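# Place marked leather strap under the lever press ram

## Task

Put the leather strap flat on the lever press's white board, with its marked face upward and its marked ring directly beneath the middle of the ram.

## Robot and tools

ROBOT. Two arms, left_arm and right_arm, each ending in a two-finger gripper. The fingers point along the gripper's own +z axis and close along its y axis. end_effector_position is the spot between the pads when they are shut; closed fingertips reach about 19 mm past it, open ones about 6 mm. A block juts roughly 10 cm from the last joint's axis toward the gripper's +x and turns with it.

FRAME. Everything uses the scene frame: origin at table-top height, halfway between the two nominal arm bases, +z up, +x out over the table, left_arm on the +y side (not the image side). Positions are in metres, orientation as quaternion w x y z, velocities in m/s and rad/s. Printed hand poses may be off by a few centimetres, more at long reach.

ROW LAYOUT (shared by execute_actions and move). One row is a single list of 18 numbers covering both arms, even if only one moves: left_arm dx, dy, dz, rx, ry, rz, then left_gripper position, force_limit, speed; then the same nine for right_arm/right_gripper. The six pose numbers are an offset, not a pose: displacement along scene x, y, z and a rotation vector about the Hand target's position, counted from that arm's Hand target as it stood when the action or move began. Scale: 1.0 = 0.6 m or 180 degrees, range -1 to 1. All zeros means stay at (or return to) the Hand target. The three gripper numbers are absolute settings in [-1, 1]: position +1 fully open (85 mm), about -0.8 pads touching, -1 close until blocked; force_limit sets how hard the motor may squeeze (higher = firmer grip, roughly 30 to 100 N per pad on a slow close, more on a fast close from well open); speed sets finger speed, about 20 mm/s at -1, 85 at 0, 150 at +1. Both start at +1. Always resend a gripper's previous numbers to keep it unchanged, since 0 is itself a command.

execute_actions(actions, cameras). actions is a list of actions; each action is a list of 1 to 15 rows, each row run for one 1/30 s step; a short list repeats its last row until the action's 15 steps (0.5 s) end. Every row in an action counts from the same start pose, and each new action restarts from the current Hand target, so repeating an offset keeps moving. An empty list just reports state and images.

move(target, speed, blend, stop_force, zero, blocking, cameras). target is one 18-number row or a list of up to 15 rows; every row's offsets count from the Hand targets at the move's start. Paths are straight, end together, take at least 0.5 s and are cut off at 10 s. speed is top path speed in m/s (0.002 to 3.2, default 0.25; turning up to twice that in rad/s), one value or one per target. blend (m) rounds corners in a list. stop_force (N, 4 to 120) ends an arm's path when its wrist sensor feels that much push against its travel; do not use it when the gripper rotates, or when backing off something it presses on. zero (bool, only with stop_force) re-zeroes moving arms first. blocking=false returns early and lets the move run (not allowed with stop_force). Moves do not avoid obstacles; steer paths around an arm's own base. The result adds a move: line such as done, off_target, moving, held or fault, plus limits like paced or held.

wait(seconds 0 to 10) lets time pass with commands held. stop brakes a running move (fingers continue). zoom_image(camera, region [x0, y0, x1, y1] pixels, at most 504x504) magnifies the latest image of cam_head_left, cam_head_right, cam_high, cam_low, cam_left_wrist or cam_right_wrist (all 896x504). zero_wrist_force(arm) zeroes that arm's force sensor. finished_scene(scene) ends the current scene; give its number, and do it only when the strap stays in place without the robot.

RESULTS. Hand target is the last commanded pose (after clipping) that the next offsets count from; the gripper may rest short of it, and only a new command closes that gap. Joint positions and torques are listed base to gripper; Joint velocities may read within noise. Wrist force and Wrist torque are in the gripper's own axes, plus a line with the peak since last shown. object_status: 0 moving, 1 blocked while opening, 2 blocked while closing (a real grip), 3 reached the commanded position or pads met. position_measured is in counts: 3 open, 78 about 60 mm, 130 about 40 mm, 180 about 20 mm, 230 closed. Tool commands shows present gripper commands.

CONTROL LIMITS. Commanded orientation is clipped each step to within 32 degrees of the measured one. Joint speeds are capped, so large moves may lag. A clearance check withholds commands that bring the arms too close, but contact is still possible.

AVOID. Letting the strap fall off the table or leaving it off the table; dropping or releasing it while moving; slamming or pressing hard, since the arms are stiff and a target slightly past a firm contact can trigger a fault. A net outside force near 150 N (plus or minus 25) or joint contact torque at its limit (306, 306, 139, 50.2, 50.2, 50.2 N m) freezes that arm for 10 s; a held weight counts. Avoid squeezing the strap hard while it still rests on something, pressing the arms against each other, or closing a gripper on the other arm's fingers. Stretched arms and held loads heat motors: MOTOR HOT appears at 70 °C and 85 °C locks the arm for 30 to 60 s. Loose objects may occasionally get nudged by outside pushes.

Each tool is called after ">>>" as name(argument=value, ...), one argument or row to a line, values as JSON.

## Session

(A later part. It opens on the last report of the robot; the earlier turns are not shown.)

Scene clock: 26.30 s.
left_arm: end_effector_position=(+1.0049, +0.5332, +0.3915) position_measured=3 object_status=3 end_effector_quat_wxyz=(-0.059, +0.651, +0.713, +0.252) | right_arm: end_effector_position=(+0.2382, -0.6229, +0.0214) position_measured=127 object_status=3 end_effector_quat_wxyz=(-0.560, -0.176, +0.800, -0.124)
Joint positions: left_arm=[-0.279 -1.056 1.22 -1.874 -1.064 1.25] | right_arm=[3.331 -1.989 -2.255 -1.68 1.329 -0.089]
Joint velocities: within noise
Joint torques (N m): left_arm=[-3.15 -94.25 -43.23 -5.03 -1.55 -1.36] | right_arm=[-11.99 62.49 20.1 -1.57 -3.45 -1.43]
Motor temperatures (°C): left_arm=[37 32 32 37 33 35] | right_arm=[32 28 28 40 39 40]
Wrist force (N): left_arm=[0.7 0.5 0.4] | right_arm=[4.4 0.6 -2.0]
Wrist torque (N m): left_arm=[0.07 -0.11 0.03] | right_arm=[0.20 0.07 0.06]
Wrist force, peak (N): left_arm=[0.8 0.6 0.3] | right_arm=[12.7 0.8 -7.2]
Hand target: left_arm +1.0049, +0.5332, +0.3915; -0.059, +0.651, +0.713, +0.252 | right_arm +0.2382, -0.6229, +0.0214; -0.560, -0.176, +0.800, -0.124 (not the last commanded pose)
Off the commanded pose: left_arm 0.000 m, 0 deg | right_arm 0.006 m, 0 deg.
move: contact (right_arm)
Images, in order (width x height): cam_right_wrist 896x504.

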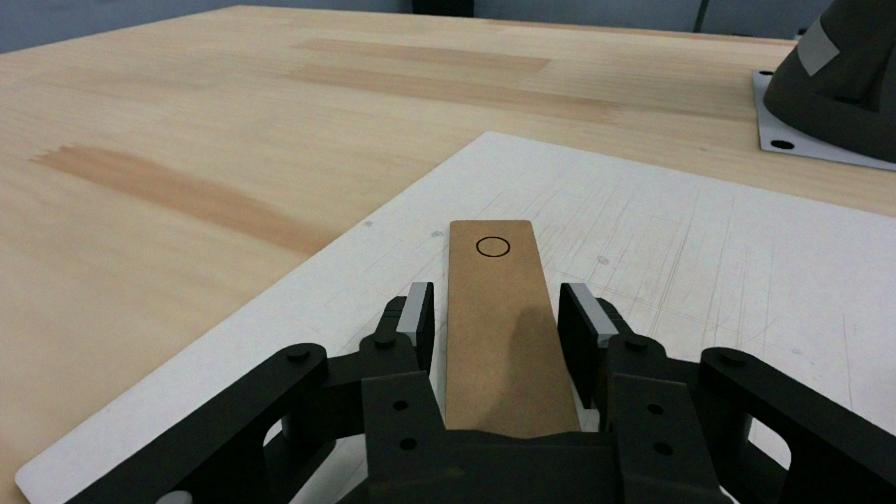

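>>> move(
  target=[
    [0,0,0,0,0,0,1,1,1,0,0,0.0017,0,0,0,0.02,-0.8,-1],
    [0,0,0,0,0,0,1,1,1,0,0,0.0017,0,0,0,-1,-0.8,-1],
    [0,0,0,0,0,0,1,1,1,0,0,0.015,0,0,0,-1,-0.8,-1],
  ],
  speed=0.02,
  cameras=["cam_right_wrist","cam_head_left"],
)

>>> zoom_image(
  camera="cam_head_left",
  region=[370, 290, 570, 450],
)

Scene clock: 28.60 s.
left_arm: end_effector_position=(+1.0049, +0.5332, +0.3915) position_measured=3 object_status=3 end_effector_quat_wxyz=(-0.059, +0.651, +0.713, +0.252) | right_arm: end_effector_position=(+0.2382, -0.6229, +0.0302) position_measured=143 object_status=2 end_effector_quat_wxyz=(-0.560, -0.176, +0.800, -0.124)
Joint positions: left_arm=[-0.279 -1.056 1.22 -1.874 -1.064 1.25] | right_arm=[3.331 -1.973 -2.253 -1.698 1.329 -0.089]
Joint velocities: within noise
Joint torques (N m): left_arm=[-2.62 -97.62 -43.54 -5.69 -1.28 -1.37] | right_arm=[-13.88 62.57 30.65 -3.14 -3.1 -1.46]
Motor temperatures (°C): left_arm=[37 32 32 37 33 35] | right_arm=[32 28 28 40 39 40]
Wrist force (N): left_arm=[0.4 0.3 0.7] | right_arm=[-0.2 0.6 0.8]
Wrist torque (N m): left_arm=[0.04 -0.06 0.03] | right_arm=[0.21 0.13 0.06]
Wrist force, peak (N): left_arm=[0.9 0.8 0.3] | right_arm=[4.1 0.5 -1.8]
Hand target: left_arm +1.0049, +0.5332, +0.3915; -0.059, +0.651, +0.713, +0.252 | right_arm +0.2382, -0.6229, +0.0304; -0.560, -0.176, +0.800, -0.124
Off the commanded pose: left_arm 0.000 m, 0 deg | right_arm 0.000 m, 0 deg.
move: done
Images, in order (width x height): cam_head_left 896x504, cam_right_wrist 896x504.

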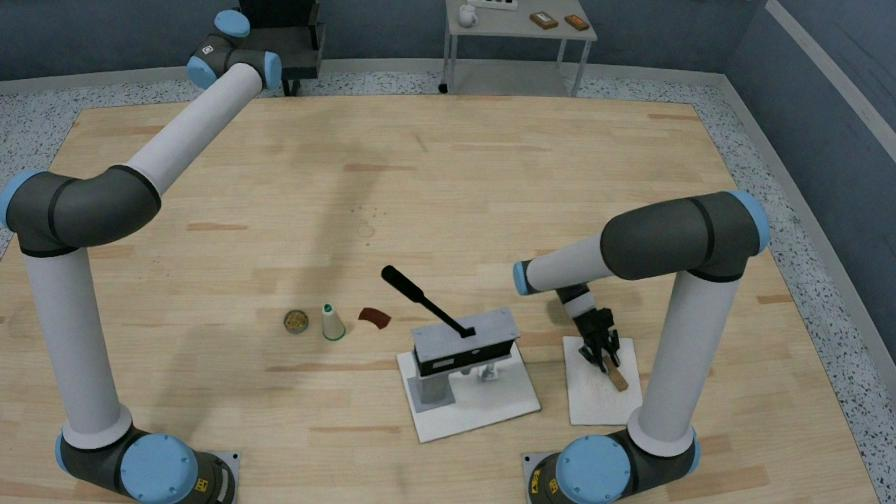

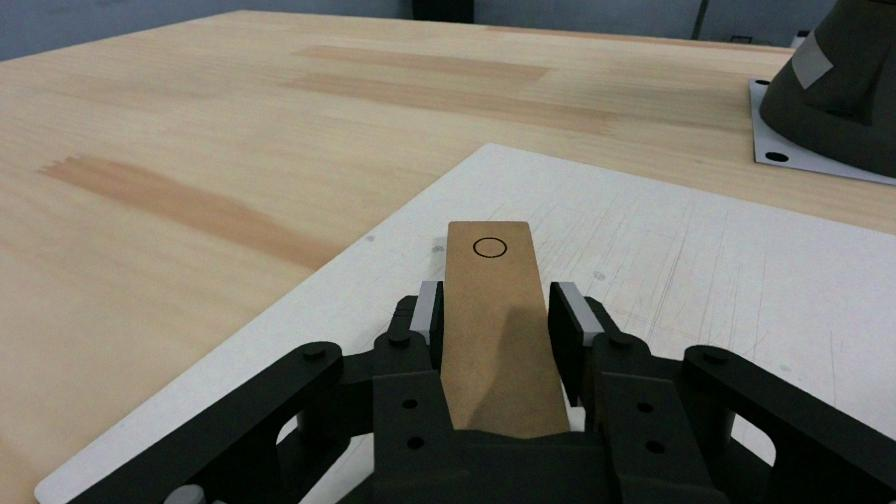

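Scaled by 2.520.

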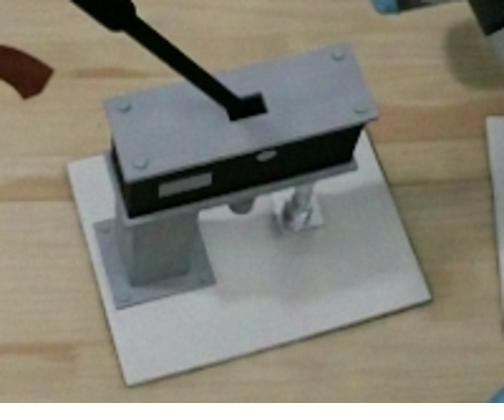

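>>> move(
  target=[
    [0,0,0,0,0,0,1,1,1,0.136,0.038,0.149,0,0,0,-1,-0.8,-1],
    [0,0,0,0,0,0,1,1,1,0.37,0.338,0.149,0,0,-0.04,-1,-0.8,-1],
    [0,0,0,0,0,0,1,1,1,0.286,0.638,0.083,0,0,-0.061,-1,-0.8,-1],
  ],
  speed=0.2,
  blend=[0.03,0.05,0],
  cameras=["cam_right_wrist","cam_high","cam_head_left"],
)

Scene clock: 32.60 s.
left_arm: end_effector_position=(+1.0049, +0.5332, +0.3915) position_measured=3 object_status=3 end_effector_quat_wxyz=(-0.059, +0.651, +0.713, +0.252) | right_arm: end_effector_position=(+0.4098, -0.2404, +0.0802) position_measured=143 object_status=2 end_effector_quat_wxyz=(-0.570, -0.099, +0.813, -0.070)
Joint positions: left_arm=[-0.279 -1.056 1.22 -1.874 -1.064 1.25] | right_arm=[3.702 -2.152 -1.774 -1.994 1.857 0.108]
Joint velocities: within noise
Joint torques (N m): left_arm=[-0.35 -96.96 -43.52 -5.71 -1.56 -1.46] | right_arm=[8.9 60.28 39.53 1.01 2.67 2.36]
Motor temperatures (°C): left_arm=[37 32 32 37 33 35] | right_arm=[32 28 28 40 39 40]
Wrist force (N): left_arm=[0.4 0.5 0.3] | right_arm=[-0.3 -0.1 0.9]
Wrist torque (N m): left_arm=[0.08 -0.06 0.03] | right_arm=[0.05 0.09 0.11]
Wrist force, peak (N): left_arm=[0.8 0.9 0.5] | right_arm=[-1.0 0.4 2.6]
Hand target: left_arm +1.0049, +0.5332, +0.3915; -0.059, +0.651, +0.713, +0.252 | right_arm +0.4098, -0.2401, +0.0802; -0.570, -0.099, +0.813, -0.070
Off the commanded pose: left_arm 0.000 m, 0 deg | right_arm 0.000 m, 0 deg.
move: done
Images, in order (width x height): cam_head_left 896x504, cam_high 896x504, cam_right_wrist 896x504.

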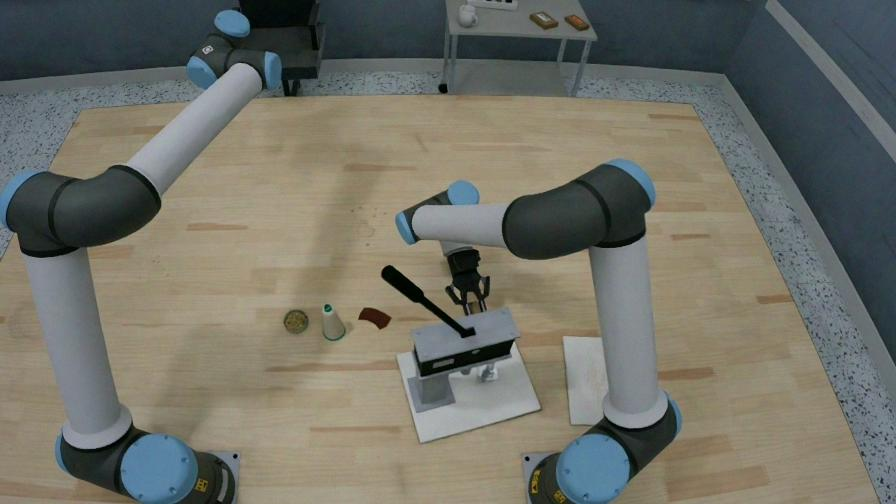

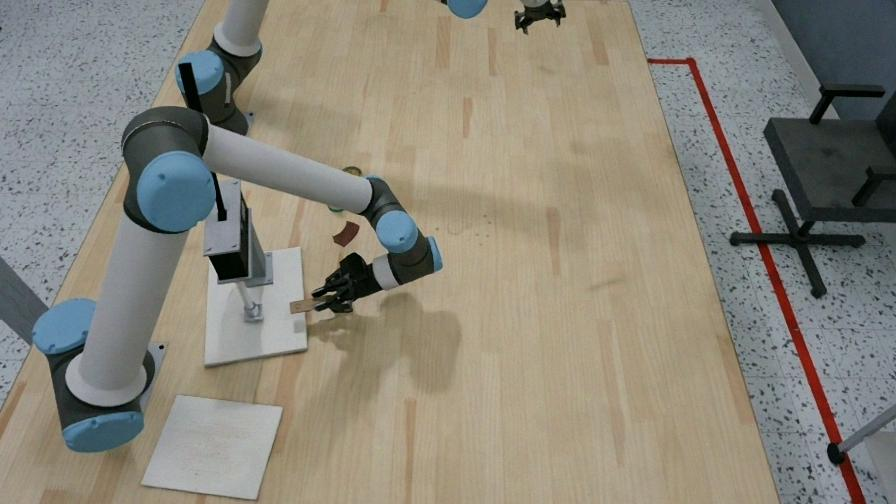

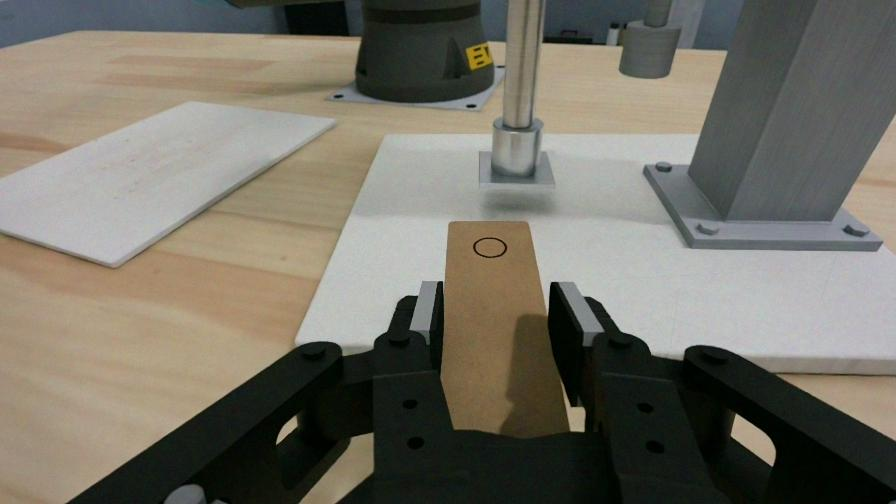

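>>> move(
  target=[
    [0,0,0,0,0,0,1,1,1,-0.02,0.03,-0.065,0,0,0,-1,-0.8,-1],
    [0,0,0,0,0,0,1,1,1,-0.22,-0.01,-0.0735,0,0,0,-1,-0.8,-1],
  ],
  speed=0.1,
  blend=[0.01,0],
  cameras=["cam_right_wrist","cam_high","cam_head_left","cam_low"],
)

Scene clock: 35.03 s.
left_arm: end_effector_position=(+1.0049, +0.5332, +0.3915) position_measured=3 object_status=3 end_effector_quat_wxyz=(-0.059, +0.651, +0.713, +0.252) | right_arm: end_effector_position=(+0.2780, -0.2461, +0.0361) position_measured=143 object_status=2 end_effector_quat_wxyz=(-0.570, -0.099, +0.813, -0.070)
Joint positions: left_arm=[-0.279 -1.056 1.22 -1.874 -1.064 1.25] | right_arm=[3.799 -2.068 -2.054 -1.786 1.947 0.145]
Joint velocities: within noise
Joint torques (N m): left_arm=[-1.78 -98.56 -44.48 -6.87 -1.7 -0.21] | right_arm=[9.62 77.51 19.54 1.73 3.59 2.18]
Motor temperatures (°C): left_arm=[37 32 32 37 33 35] | right_arm=[32 28 28 40 39 40]
Wrist force (N): left_arm=[0.2 0.4 0.1] | right_arm=[-0.2 0.5 0.6]
Wrist torque (N m): left_arm=[0.06 -0.02 0.03] | right_arm=[0.14 0.06 0.08]
Wrist force, peak (N): left_arm=[0.7 0.4 0.8] | right_arm=[-0.5 0.2 1.9]
Hand target: left_arm +1.0049, +0.5332, +0.3915; -0.059, +0.651, +0.713, +0.252 | right_arm +0.2778, -0.2461, +0.0361; -0.570, -0.099, +0.813, -0.070
Off the commanded pose: left_arm 0.000 m, 0 deg | right_arm 0.000 m, 0 deg.
move: done
Images, in order (width x height): cam_head_left 896x504, cam_high 896x504, cam_low 896x504, cam_right_wrist 896x504.

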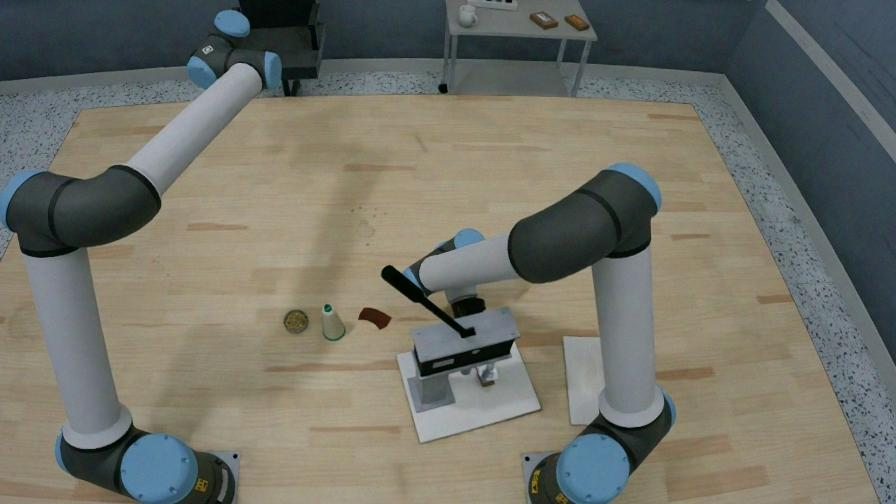

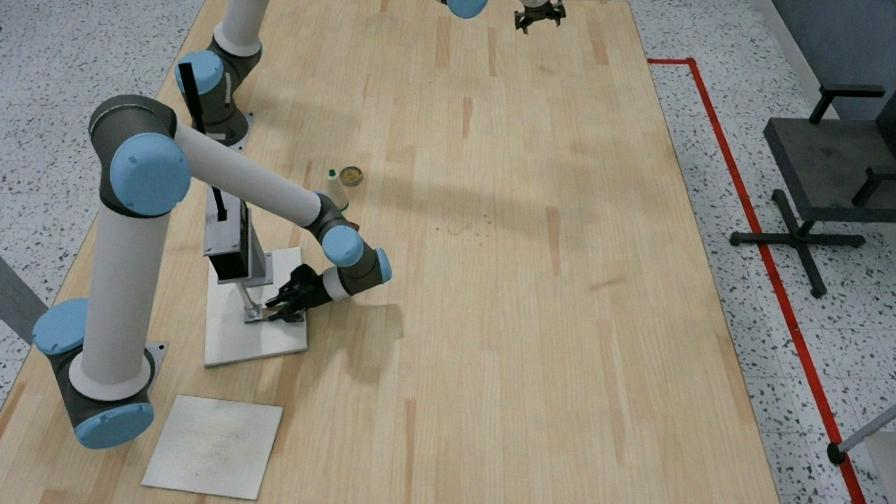

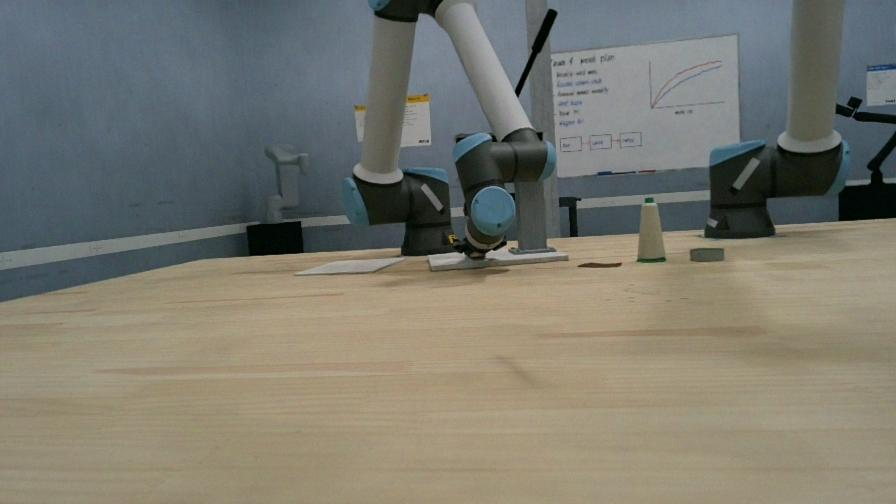

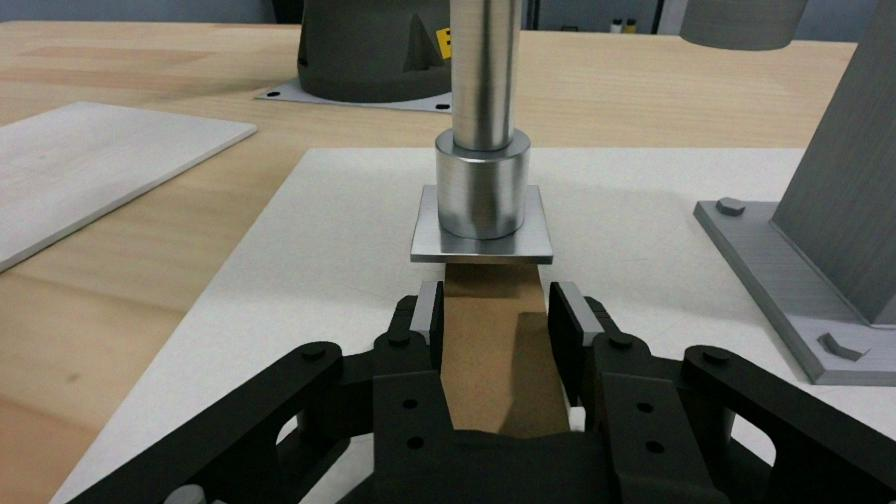

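>>> move(
  target=[0,0,0,0,0,0,1,1,1,0.0077,-0.0032,0,0,0,0,-1,-0.8,-1],
  speed=0.05,
  cameras=[],
)

>>> move(
  target=[0,0,0,0,0,0,1,1,1,0,0,-0.02,0,0,0,-1,-0.8,-1],
  speed=0.008,
  stop_force=4,
  cameras=["cam_right_wrist"],
)

>>> zoom_image(
  camera="cam_right_wrist",
  region=[380, 80, 600, 300],
)

Scene clock: 35.90 s.
left_arm: end_effector_position=(+1.0049, +0.5332, +0.3915) position_measured=3 object_status=3 end_effector_quat_wxyz=(-0.059, +0.651, +0.713, +0.252) | right_arm: end_effector_position=(+0.2822, -0.2480, +0.0361) position_measured=143 object_status=2 end_effector_quat_wxyz=(-0.570, -0.099, +0.813, -0.070)
Joint positions: left_arm=[-0.279 -1.056 1.22 -1.874 -1.064 1.25] | right_arm=[3.792 -2.071 -2.047 -1.79 1.941 0.142]
Joint velocities: within noise
Joint torques (N m): left_arm=[-1.73 -96.86 -46.14 -7.03 -1.68 -1.19] | right_arm=[-15.77 46.36 33.81 -2.76 -3.22 -1.78]
Motor temperatures (°C): left_arm=[37 32 32 37 33 35] | right_arm=[32 28 28 40 39 40]
Wrist force (N): left_arm=[0.1 0.4 -0.2] | right_arm=[-0.4 0.2 0.9]
Wrist torque (N m): left_arm=[0.06 -0.02 0.03] | right_arm=[0.08 0.07 0.08]
Wrist force, peak (N): left_arm=[0.8 0.7 0.4] | right_arm=[-0.2 0.5 1.3]
Hand target: left_arm +1.0049, +0.5332, +0.3915; -0.059, +0.651, +0.713, +0.252 | right_arm +0.2824, -0.2481, +0.0361; -0.570, -0.099, +0.813, -0.070
Off the commanded pose: left_arm 0.000 m, 0 deg | right_arm 0.000 m, 0 deg.
move: done
No camera images: "cameras" was empty.

Scene clock: 37.60 s.
left_arm: end_effector_position=(+1.0049, +0.5332, +0.3915) position_measured=3 object_status=3 end_effector_quat_wxyz=(-0.059, +0.651, +0.713, +0.252) | right_arm: end_effector_position=(+0.2824, -0.2481, +0.0315) position_measured=143 object_status=2 end_effector_quat_wxyz=(-0.570, -0.099, +0.813, -0.070)
Joint positions: left_arm=[-0.279 -1.056 1.22 -1.874 -1.064 1.25] | right_arm=[3.792 -2.079 -2.048 -1.782 1.941 0.142]
Joint velocities: within noise
Joint torques (N m): left_arm=[0.18 -97.46 -45.77 -6.79 -1.16 -1.23] | right_arm=[-15.54 73.67 30.12 -1.42 -3.39 -1.45]
Motor temperatures (°C): left_arm=[37 32 32 37 33 35] | right_arm=[32 28 28 40 39 40]
Wrist force (N): left_arm=[0.1 0.2 0.0] | right_arm=[4.6 0.7 -1.8]
Wrist torque (N m): left_arm=[0.02 -0.01 0.03] | right_arm=[0.09 0.05 0.06]
Wrist force, peak (N): left_arm=[0.3 1.1 0.3] | right_arm=[11.3 1.1 -4.9]
Hand target: left_arm +1.0049, +0.5332, +0.3915; -0.059, +0.651, +0.713, +0.252 | right_arm +0.2824, -0.2481, +0.0315; -0.570, -0.099, +0.813, -0.070 (not the last commanded pose)
Off the commanded pose: left_arm 0.000 m, 0 deg | right_arm 0.007 m, 0 deg.
move: contact (right_arm)
Images, in order (width x height): cam_right_wrist 896x504.

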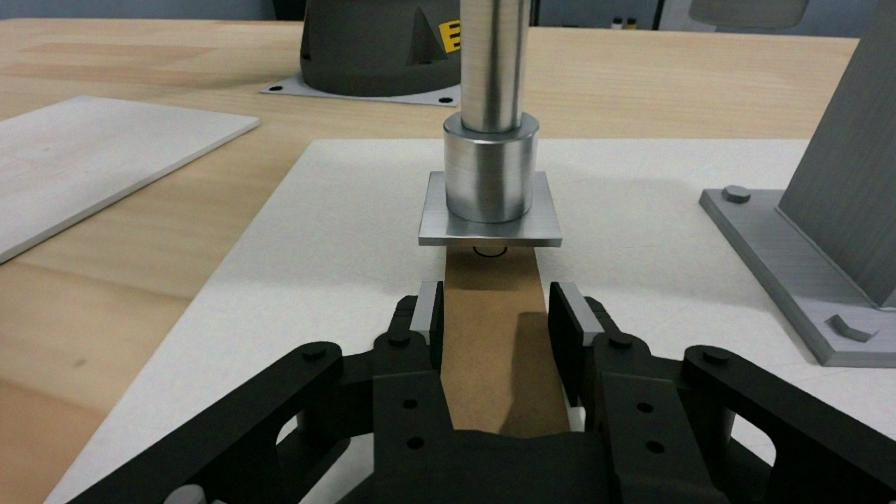

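Scaled by 2.291.

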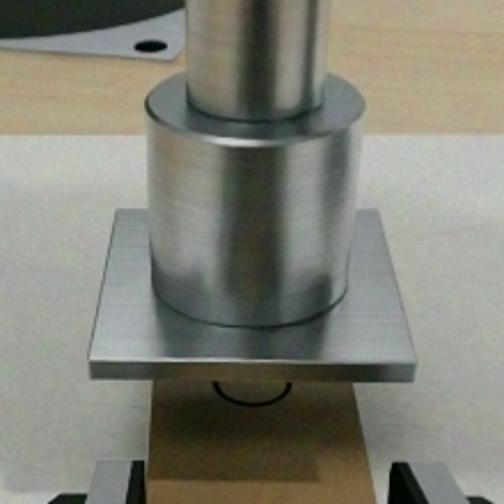

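>>> move(
  target=[
    [0,0,0,0,0,0,1,1,1,0,0,0.0015,0,0,0,-1,-0.8,-1],
    [0,0,0,0,0,0,1,1,1,0,0,0.0015,0,0,0,0.15,-0.8,-1],
    [0,0,0,0,0,0,1,1,1,0.14,0.035,0.03,0,0,0,0.15,-0.8,-1],
    [0,0,0,0,0,0,1,1,1,0.27,-0.02,0.13,0,0,-0.1,0.15,-0.8,-1],
    [0,0,0,0,0,0,1,1,1,0.305,-0.22,0.13,0,0,-0.222,0.15,-0.8,-1],
  ],
  speed=[0.01,0.01,0.06,0.3,0.35],
  blend=[0,0,0.02,0.03,0],
  cameras=["cam_right_wrist","cam_high"],
)

>>> zoom_image(
  camera="cam_right_wrist",
  region=[370, 40, 570, 240],
)

Scene clock: 42.67 s.
left_arm: end_effector_position=(+1.0049, +0.5332, +0.3915) position_measured=3 object_status=3 end_effector_quat_wxyz=(-0.059, +0.651, +0.713, +0.252) | right_arm: end_effector_position=(+0.4654, -0.3799, +0.1095) position_measured=110 object_status=3 end_effector_quat_wxyz=(-0.559, +0.184, +0.798, +0.129)
Joint positions: left_arm=[-0.279 -1.056 1.22 -1.874 -1.064 1.25] | right_arm=[3.297 -2.109 -1.786 -1.975 2.128 0.229]
Joint velocities: within noise
Joint torques (N m): left_arm=[-1.81 -100.03 -46.49 -6.12 -1.73 -0.84] | right_arm=[-14.05 82.48 31.65 1.74 4.15 2.36]
Motor temperatures (°C): left_arm=[37 32 32 37 33 35] | right_arm=[32 28 28 40 39 40]
Wrist force (N): left_arm=[0.0 0.8 0.1] | right_arm=[-0.2 0.0 0.7]
Wrist torque (N m): left_arm=[0.12 0.00 0.03] | right_arm=[-0.01 0.02 0.04]
Wrist force, peak (N): left_arm=[0.4 1.1 0.1] | right_arm=[4.5 0.6 -1.5]
Hand target: left_arm +1.0049, +0.5332, +0.3915; -0.059, +0.651, +0.713, +0.252 | right_arm +0.4654, -0.3801, +0.1095; -0.559, +0.185, +0.798, +0.129
Off the commanded pose: left_arm 0.000 m, 0 deg | right_arm 0.000 m, 0 deg.
move: done
Images, in order (width x height): cam_high 896x504, cam_right_wrist 896x504.

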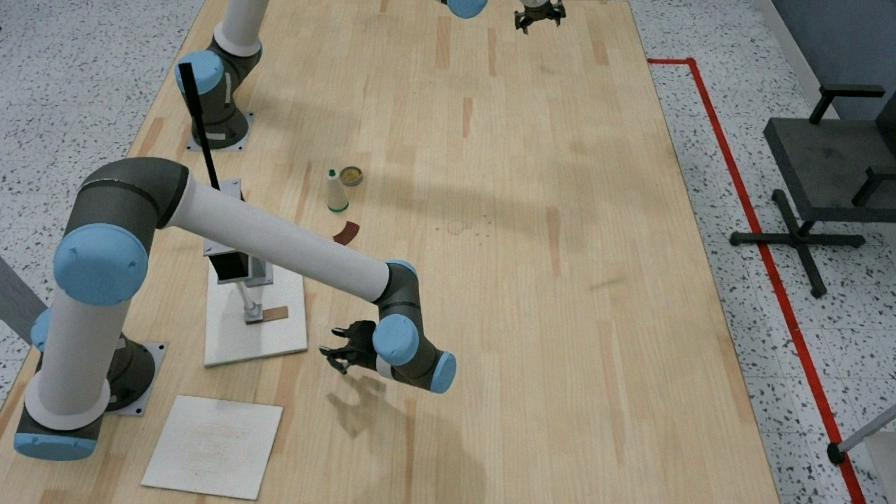

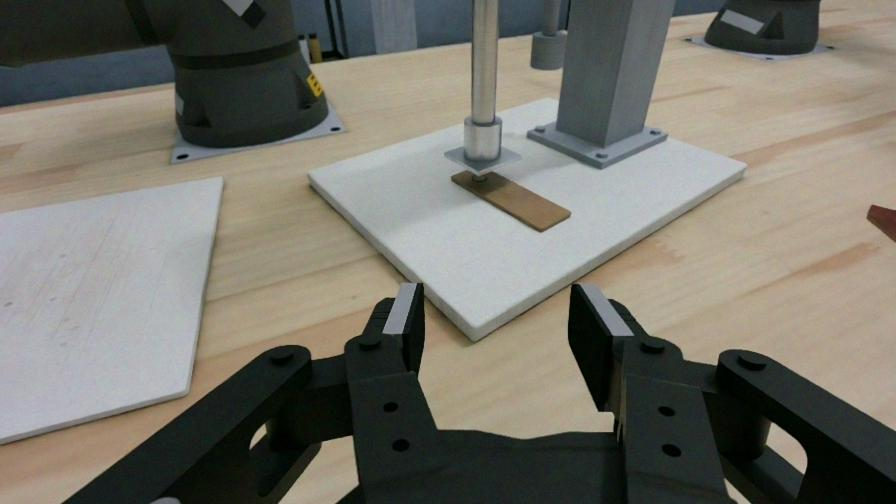

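Scaled by 2.520.

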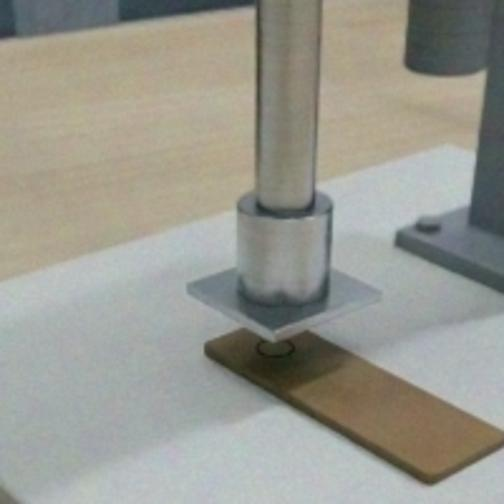

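>>> move(
  target=[
    [0,0,0,0,0,0,1,1,1,-0.035,0.2,-0.0325,0,0,0.222,0.15,-0.8,-1],
    [0,0,0,0,0,0,1,1,1,-0.165,0.255,-0.1,0,0,0.222,0.15,-0.8,-1],
    [0,0,0,0,0,0,1,1,1,-0.305,0.22,-0.1025,0,0,0.222,0.15,-0.8,-1],
  ],
  speed=[0.35,0.15,0.1],
  blend=[0.01,0.01,0],
  cameras=["cam_right_wrist"],
)

>>> move(
  target=[
    [0,0,0,0,0,0,1,1,1,0,0,0,0,0,0,0.02,-0.8,-1],
    [0,0,0,0,0,0,1,1,1,0,0,-0.0215,0,0,0,0.02,-0.8,-1],
  ],
  speed=0.03,
  cameras=[],
)

>>> move(
  target=[0,0,0,0,0,0,1,1,1,0,0,-0.012,0,0,0,0.02,-0.8,-1],
  speed=0.006,
  stop_force=4,
  cameras=["cam_right_wrist"],
)

Scene clock: 46.20 s.
left_arm: end_effector_position=(+1.0049, +0.5332, +0.3915) position_measured=3 object_status=3 end_effector_quat_wxyz=(-0.059, +0.651, +0.713, +0.252) | right_arm: end_effector_position=(+0.2826, -0.2480, +0.0480) position_measured=110 object_status=3 end_effector_quat_wxyz=(-0.570, -0.099, +0.813, -0.070)
Joint positions: left_arm=[-0.279 -1.056 1.22 -1.874 -1.064 1.25] | right_arm=[3.792 -2.054 -2.044 -1.811 1.941 0.142]
Joint velocities: within noise
Joint torques (N m): left_arm=[-0.73 -100.2 -46.57 -6.63 -1.2 -0.69] | right_arm=[7.28 78.31 20.61 1.59 3.07 2.74]
Motor temperatures (°C): left_arm=[37 32 32 37 33 35] | right_arm=[32 28 28 40 39 40]
Wrist force (N): left_arm=[0.3 -0.3 0.3] | right_arm=[-0.3 0.6 0.8]
Wrist torque (N m): left_arm=[-0.05 -0.03 0.03] | right_arm=[0.14 0.09 0.09]
Wrist force, peak (N): left_arm=[0.7 0.7 0.2] | right_arm=[0.0 0.2 2.2]
Hand target: left_arm +1.0049, +0.5332, +0.3915; -0.059, +0.651, +0.713, +0.252 | right_arm +0.2824, -0.2481, +0.0480; -0.570, -0.099, +0.813, -0.070
Off the commanded pose: left_arm 0.000 m, 0 deg | right_arm 0.000 m, 0 deg.
move: done
Images, in order (width x height): cam_right_wrist 896x504.

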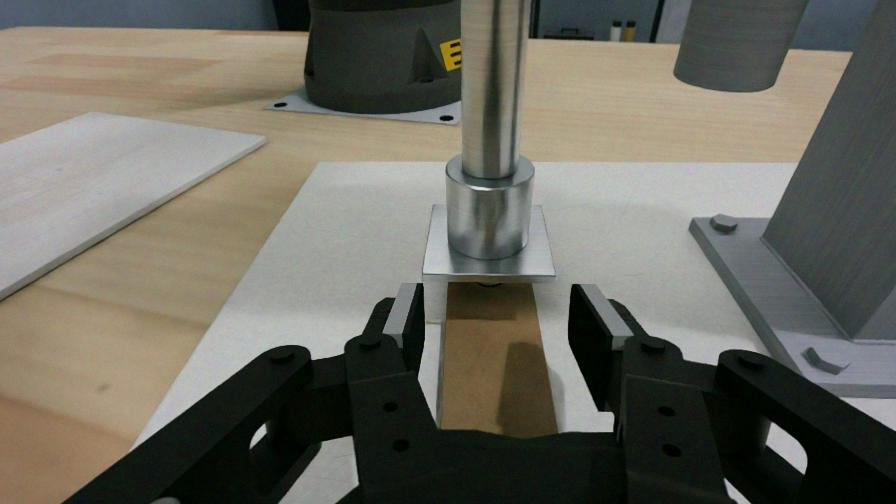

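Scene clock: 47.63 s.
left_arm: end_effector_position=(+1.0049, +0.5332, +0.3915) position_measured=3 object_status=3 end_effector_quat_wxyz=(-0.059, +0.651, +0.713, +0.252) | right_arm: end_effector_position=(+0.2824, -0.2481, +0.0354) position_measured=127 object_status=3 end_effector_quat_wxyz=(-0.570, -0.099, +0.813, -0.070)
Joint positions: left_arm=[-0.279 -1.056 1.22 -1.874 -1.064 1.25] | right_arm=[3.792 -2.073 -2.047 -1.789 1.941 0.142]
Joint velocities: within noise
Joint torques (N m): left_arm=[0.5 -100.84 -47.21 -6.77 -1.43 -0.41] | right_arm=[8.73 48.22 18.6 1.02 2.86 2.42]
Motor temperatures (°C): left_arm=[37 32 32 37 33 35] | right_arm=[32 28 28 40 39 40]
Wrist force (N): left_arm=[0.4 0.2 0.3] | right_arm=[0.0 0.6 1.0]
Wrist torque (N m): left_arm=[0.03 -0.06 0.03] | right_arm=[0.15 0.05 0.08]
Wrist force, peak (N): left_arm=[0.6 0.8 0.5] | right_arm=[-0.6 0.5 1.1]
Hand target: left_arm +1.0049, +0.5332, +0.3915; -0.059, +0.651, +0.713, +0.252 | right_arm +0.2824, -0.2481, +0.0351; -0.570, -0.099, +0.813, -0.070
Off the commanded pose: left_arm 0.000 m, 0 deg | right_arm 0.000 m, 0 deg.
move: done
No camera images: "cameras" was empty.

Scene clock: 49.57 s.
left_arm: end_effector_position=(+1.0049, +0.5332, +0.3915) position_measured=3 object_status=3 end_effector_quat_wxyz=(-0.059, +0.651, +0.713, +0.252) | right_arm: end_effector_position=(+0.2824, -0.2481, +0.0305) position_measured=127 object_status=3 end_effector_quat_wxyz=(-0.570, -0.099, +0.813, -0.070)
Joint positions: left_arm=[-0.279 -1.056 1.22 -1.874 -1.064 1.25] | right_arm=[3.792 -2.08 -2.048 -1.78 1.941 0.142]
Joint velocities: within noise
Joint torques (N m): left_arm=[-1.01 -99.44 -47.2 -6.37 -1.65 -0.45] | right_arm=[9.17 75.1 25 -1.61 1.27 2.29]
Motor temperatures (°C): left_arm=[37 32 32 37 33 35] | right_arm=[32 28 28 40 39 40]
Wrist force (N): left_arm=[0.4 0.6 0.2] | right_arm=[4.5 -0.1 -2.4]
Wrist torque (N m): left_arm=[0.09 -0.06 0.03] | right_arm=[0.07 0.09 0.05]
Wrist force, peak (N): left_arm=[0.3 1.0 0.1] | right_arm=[12.4 0.1 -5.9]
Hand target: left_arm +1.0049, +0.5332, +0.3915; -0.059, +0.651, +0.713, +0.252 | right_arm +0.2824, -0.2481, +0.0305; -0.570, -0.099, +0.813, -0.070 (not the last commanded pose)
Off the commanded pose: left_arm 0.000 m, 0 deg | right_arm 0.003 m, 0 deg.
move: contact (right_arm)
Images, in order (width x height): cam_right_wrist 896x504.

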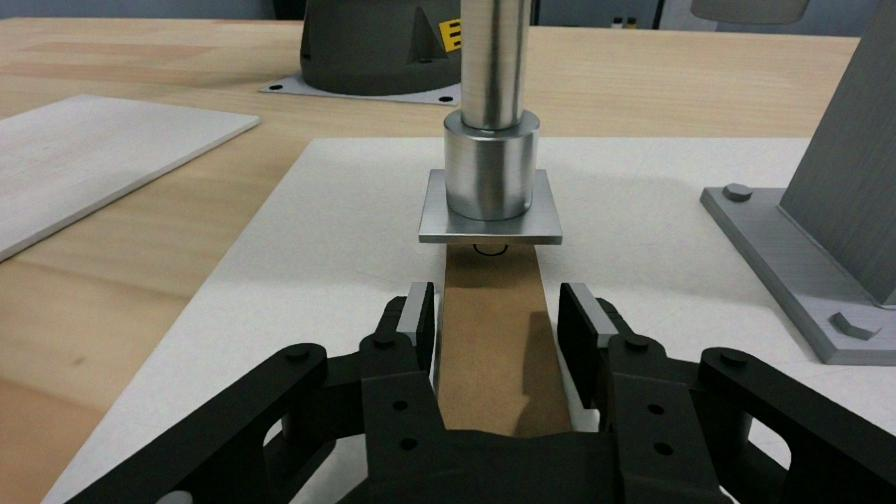

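>>> move(
  target=[
    [0,0,0,0,0,0,1,1,1,0,0,0.0017,0,0,0,0.02,-0.8,-1],
    [0,0,0,0,0,0,1,1,1,0,0,0.0017,0,0,0,-1,-0.8,-1],
    [0,0,0,0,0,0,1,1,1,0,0,0.007,0,0,0,-1,-0.8,-1],
    [0,0,0,0,0,0,1,1,1,0.0072,0.0009,0.007,0,0,0,-1,-0.8,-1],
  ],
  speed=0.02,
  cameras=["cam_right_wrist"],
)

>>> move(
  target=[0,0,0,0,0,0,1,1,1,0,0,-0.016,0,0,0,-1,-0.8,-1],
  speed=0.007,
  stop_force=4,
  cameras=["cam_right_wrist"],
)

Scene clock: 52.23 s.
left_arm: end_effector_position=(+1.0049, +0.5332, +0.3915) position_measured=3 object_status=3 end_effector_quat_wxyz=(-0.059, +0.651, +0.713, +0.252) | right_arm: end_effector_position=(+0.2866, -0.2475, +0.0348) position_measured=143 object_status=2 end_effector_quat_wxyz=(-0.570, -0.099, +0.813, -0.070)
Joint positions: left_arm=[-0.279 -1.056 1.22 -1.874 -1.064 1.25] | right_arm=[3.789 -2.078 -2.039 -1.792 1.938 0.141]
Joint velocities: within noise
Joint torques (N m): left_arm=[0.39 -101.7 -48.47 -6.58 -1.7 -0.24] | right_arm=[-16.49 46.92 34.03 -2.88 -2.66 -1.91]
Motor temperatures (°C): left_arm=[37 32 32 37 33 35] | right_arm=[32 28 28 40 39 40]
Wrist force (N): left_arm=[0.5 0.4 0.2] | right_arm=[-0.7 0.3 0.7]
Wrist torque (N m): left_arm=[0.06 -0.08 0.03] | right_arm=[0.10 0.13 0.08]
Wrist force, peak (N): left_arm=[0.2 1.0 0.2] | right_arm=[4.4 0.1 -2.3]
Hand target: left_arm +1.0049, +0.5332, +0.3915; -0.059, +0.651, +0.713, +0.252 | right_arm +0.2868, -0.2475, +0.0347; -0.570, -0.099, +0.813, -0.070
Off the commanded pose: left_arm 0.000 m, 0 deg | right_arm 0.000 m, 0 deg.
move: done
Images, in order (width x height): cam_right_wrist 896x504.

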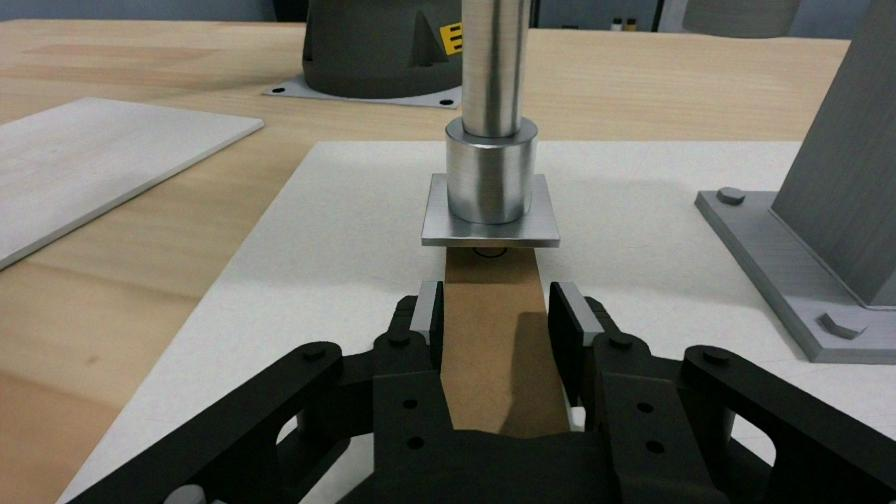

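Scene clock: 53.83 s.
left_arm: end_effector_position=(+1.0049, +0.5332, +0.3915) position_measured=3 object_status=3 end_effector_quat_wxyz=(-0.059, +0.651, +0.713, +0.252) | right_arm: end_effector_position=(+0.2868, -0.2475, +0.0315) position_measured=143 object_status=2 end_effector_quat_wxyz=(-0.570, -0.099, +0.813, -0.070)
Joint positions: left_arm=[-0.279 -1.056 1.22 -1.874 -1.064 1.25] | right_arm=[3.789 -2.083 -2.039 -1.787 1.938 0.141]
Joint velocities: within noise
Joint torques (N m): left_arm=[1.64 -100.84 -49.14 -6.85 -1.64 -0.16] | right_arm=[-16.05 73.64 30.48 -1.59 -3.29 -1.69]
Motor temperatures (°C): left_arm=[37 32 32 37 33 35] | right_arm=[32 28 28 40 39 40]
Wrist force (N): left_arm=[0.4 0.2 -0.2] | right_arm=[4.8 0.8 -2.2]
Wrist torque (N m): left_arm=[0.03 -0.06 0.03] | right_arm=[0.10 0.14 0.07]
Wrist force, peak (N): left_arm=[0.2 1.1 0.1] | right_arm=[10.9 0.7 -5.0]
Hand target: left_arm +1.0049, +0.5332, +0.3915; -0.059, +0.651, +0.713, +0.252 | right_arm +0.2868, -0.2475, +0.0315; -0.570, -0.099, +0.813, -0.070 (not the last commanded pose)
Off the commanded pose: left_arm 0.000 m, 0 deg | right_arm 0.006 m, 0 deg.
move: contact (right_arm)
Images, in order (width x height): cam_right_wrist 896x504.

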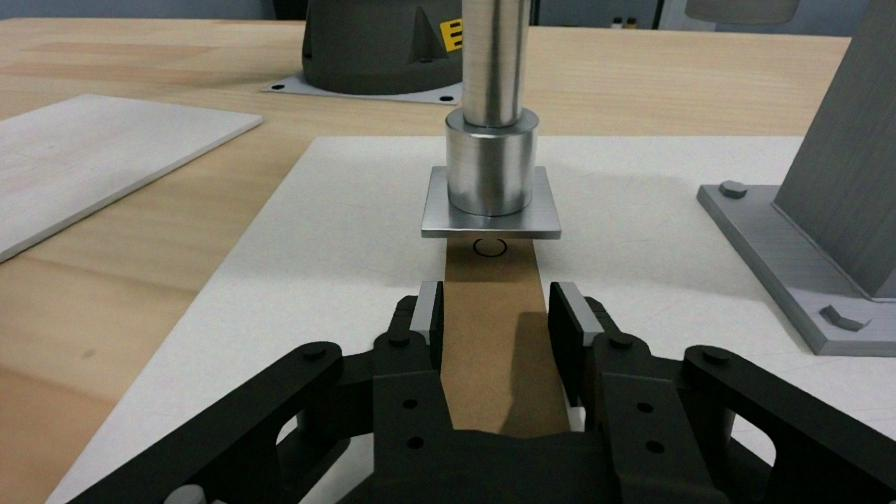

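>>> move(
  target=[
    [0,0,0,0,0,0,1,1,1,0,0,0.0015,0,0,0,-1,-0.8,-1],
    [0,0,0,0,0,0,1,1,1,0,0,0.0015,0,0,0,0.15,-0.8,-1],
    [0,0,0,0,0,0,1,1,1,0.14,0.035,0.03,0,0,0,0.15,-0.8,-1],
    [0,0,0,0,0,0,1,1,1,0.27,-0.02,0.13,0,0,-0.1,0.15,-0.8,-1],
    [0,0,0,0,0,0,1,1,1,0.305,-0.22,0.13,0,0,-0.222,0.15,-0.8,-1],
  ],
  speed=[0.01,0.01,0.06,0.3,0.35],
  blend=[0,0,0.02,0.03,0],
  cameras=["cam_right_wrist"],
)

>>> zoom_image(
  camera="cam_right_wrist",
  region=[370, 40, 570, 240],
)

Scene clock: 58.77 s.
left_arm: end_effector_position=(+1.0049, +0.5332, +0.3915) position_measured=3 object_status=3 end_effector_quat_wxyz=(-0.059, +0.651, +0.713, +0.252) | right_arm: end_effector_position=(+0.4697, -0.3793, +0.1095) position_measured=110 object_status=3 end_effector_quat_wxyz=(-0.559, +0.184, +0.798, +0.129)
Joint positions: left_arm=[-0.279 -1.056 1.22 -1.874 -1.064 1.25] | right_arm=[3.297 -2.114 -1.776 -1.979 2.127 0.229]
Joint velocities: within noise
Joint torques (N m): left_arm=[1.65 -102.24 -48.34 -6.3 -1.43 -0.54] | right_arm=[-15.55 85.1 30.92 1.69 3.5 2.39]
Motor temperatures (°C): left_arm=[37 32 32 37 33 35] | right_arm=[32 28 28 40 39 40]
Wrist force (N): left_arm=[0.4 0.5 -0.1] | right_arm=[-0.2 0.3 0.7]
Wrist torque (N m): left_arm=[0.07 -0.05 0.04] | right_arm=[0.05 0.01 0.04]
Wrist force, peak (N): left_arm=[0.8 0.0 0.8] | right_arm=[4.9 0.8 -2.2]
Hand target: left_arm +1.0049, +0.5332, +0.3915; -0.059, +0.651, +0.713, +0.252 | right_arm +0.4698, -0.3795, +0.1095; -0.559, +0.185, +0.798, +0.129
Off the commanded pose: left_arm 0.000 m, 0 deg | right_arm 0.000 m, 0 deg.
move: done
Images, in order (width x height): cam_right_wrist 896x504.

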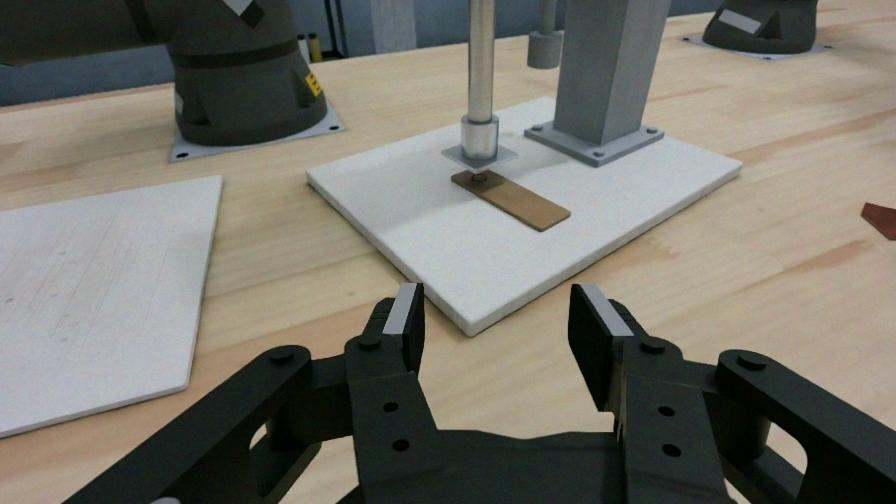

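Scaled by 2.520.

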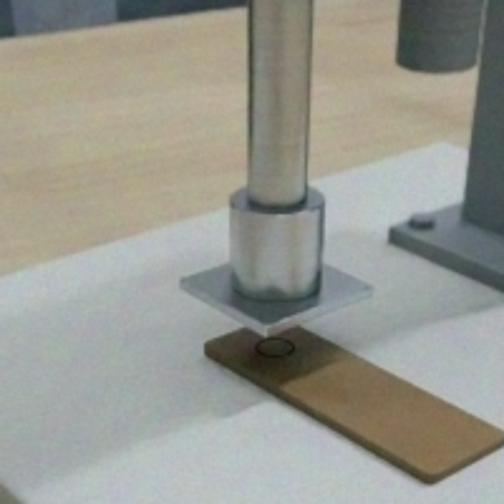

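>>> finished_scene(
  scene=2,
)

The scene is finished: the task was done.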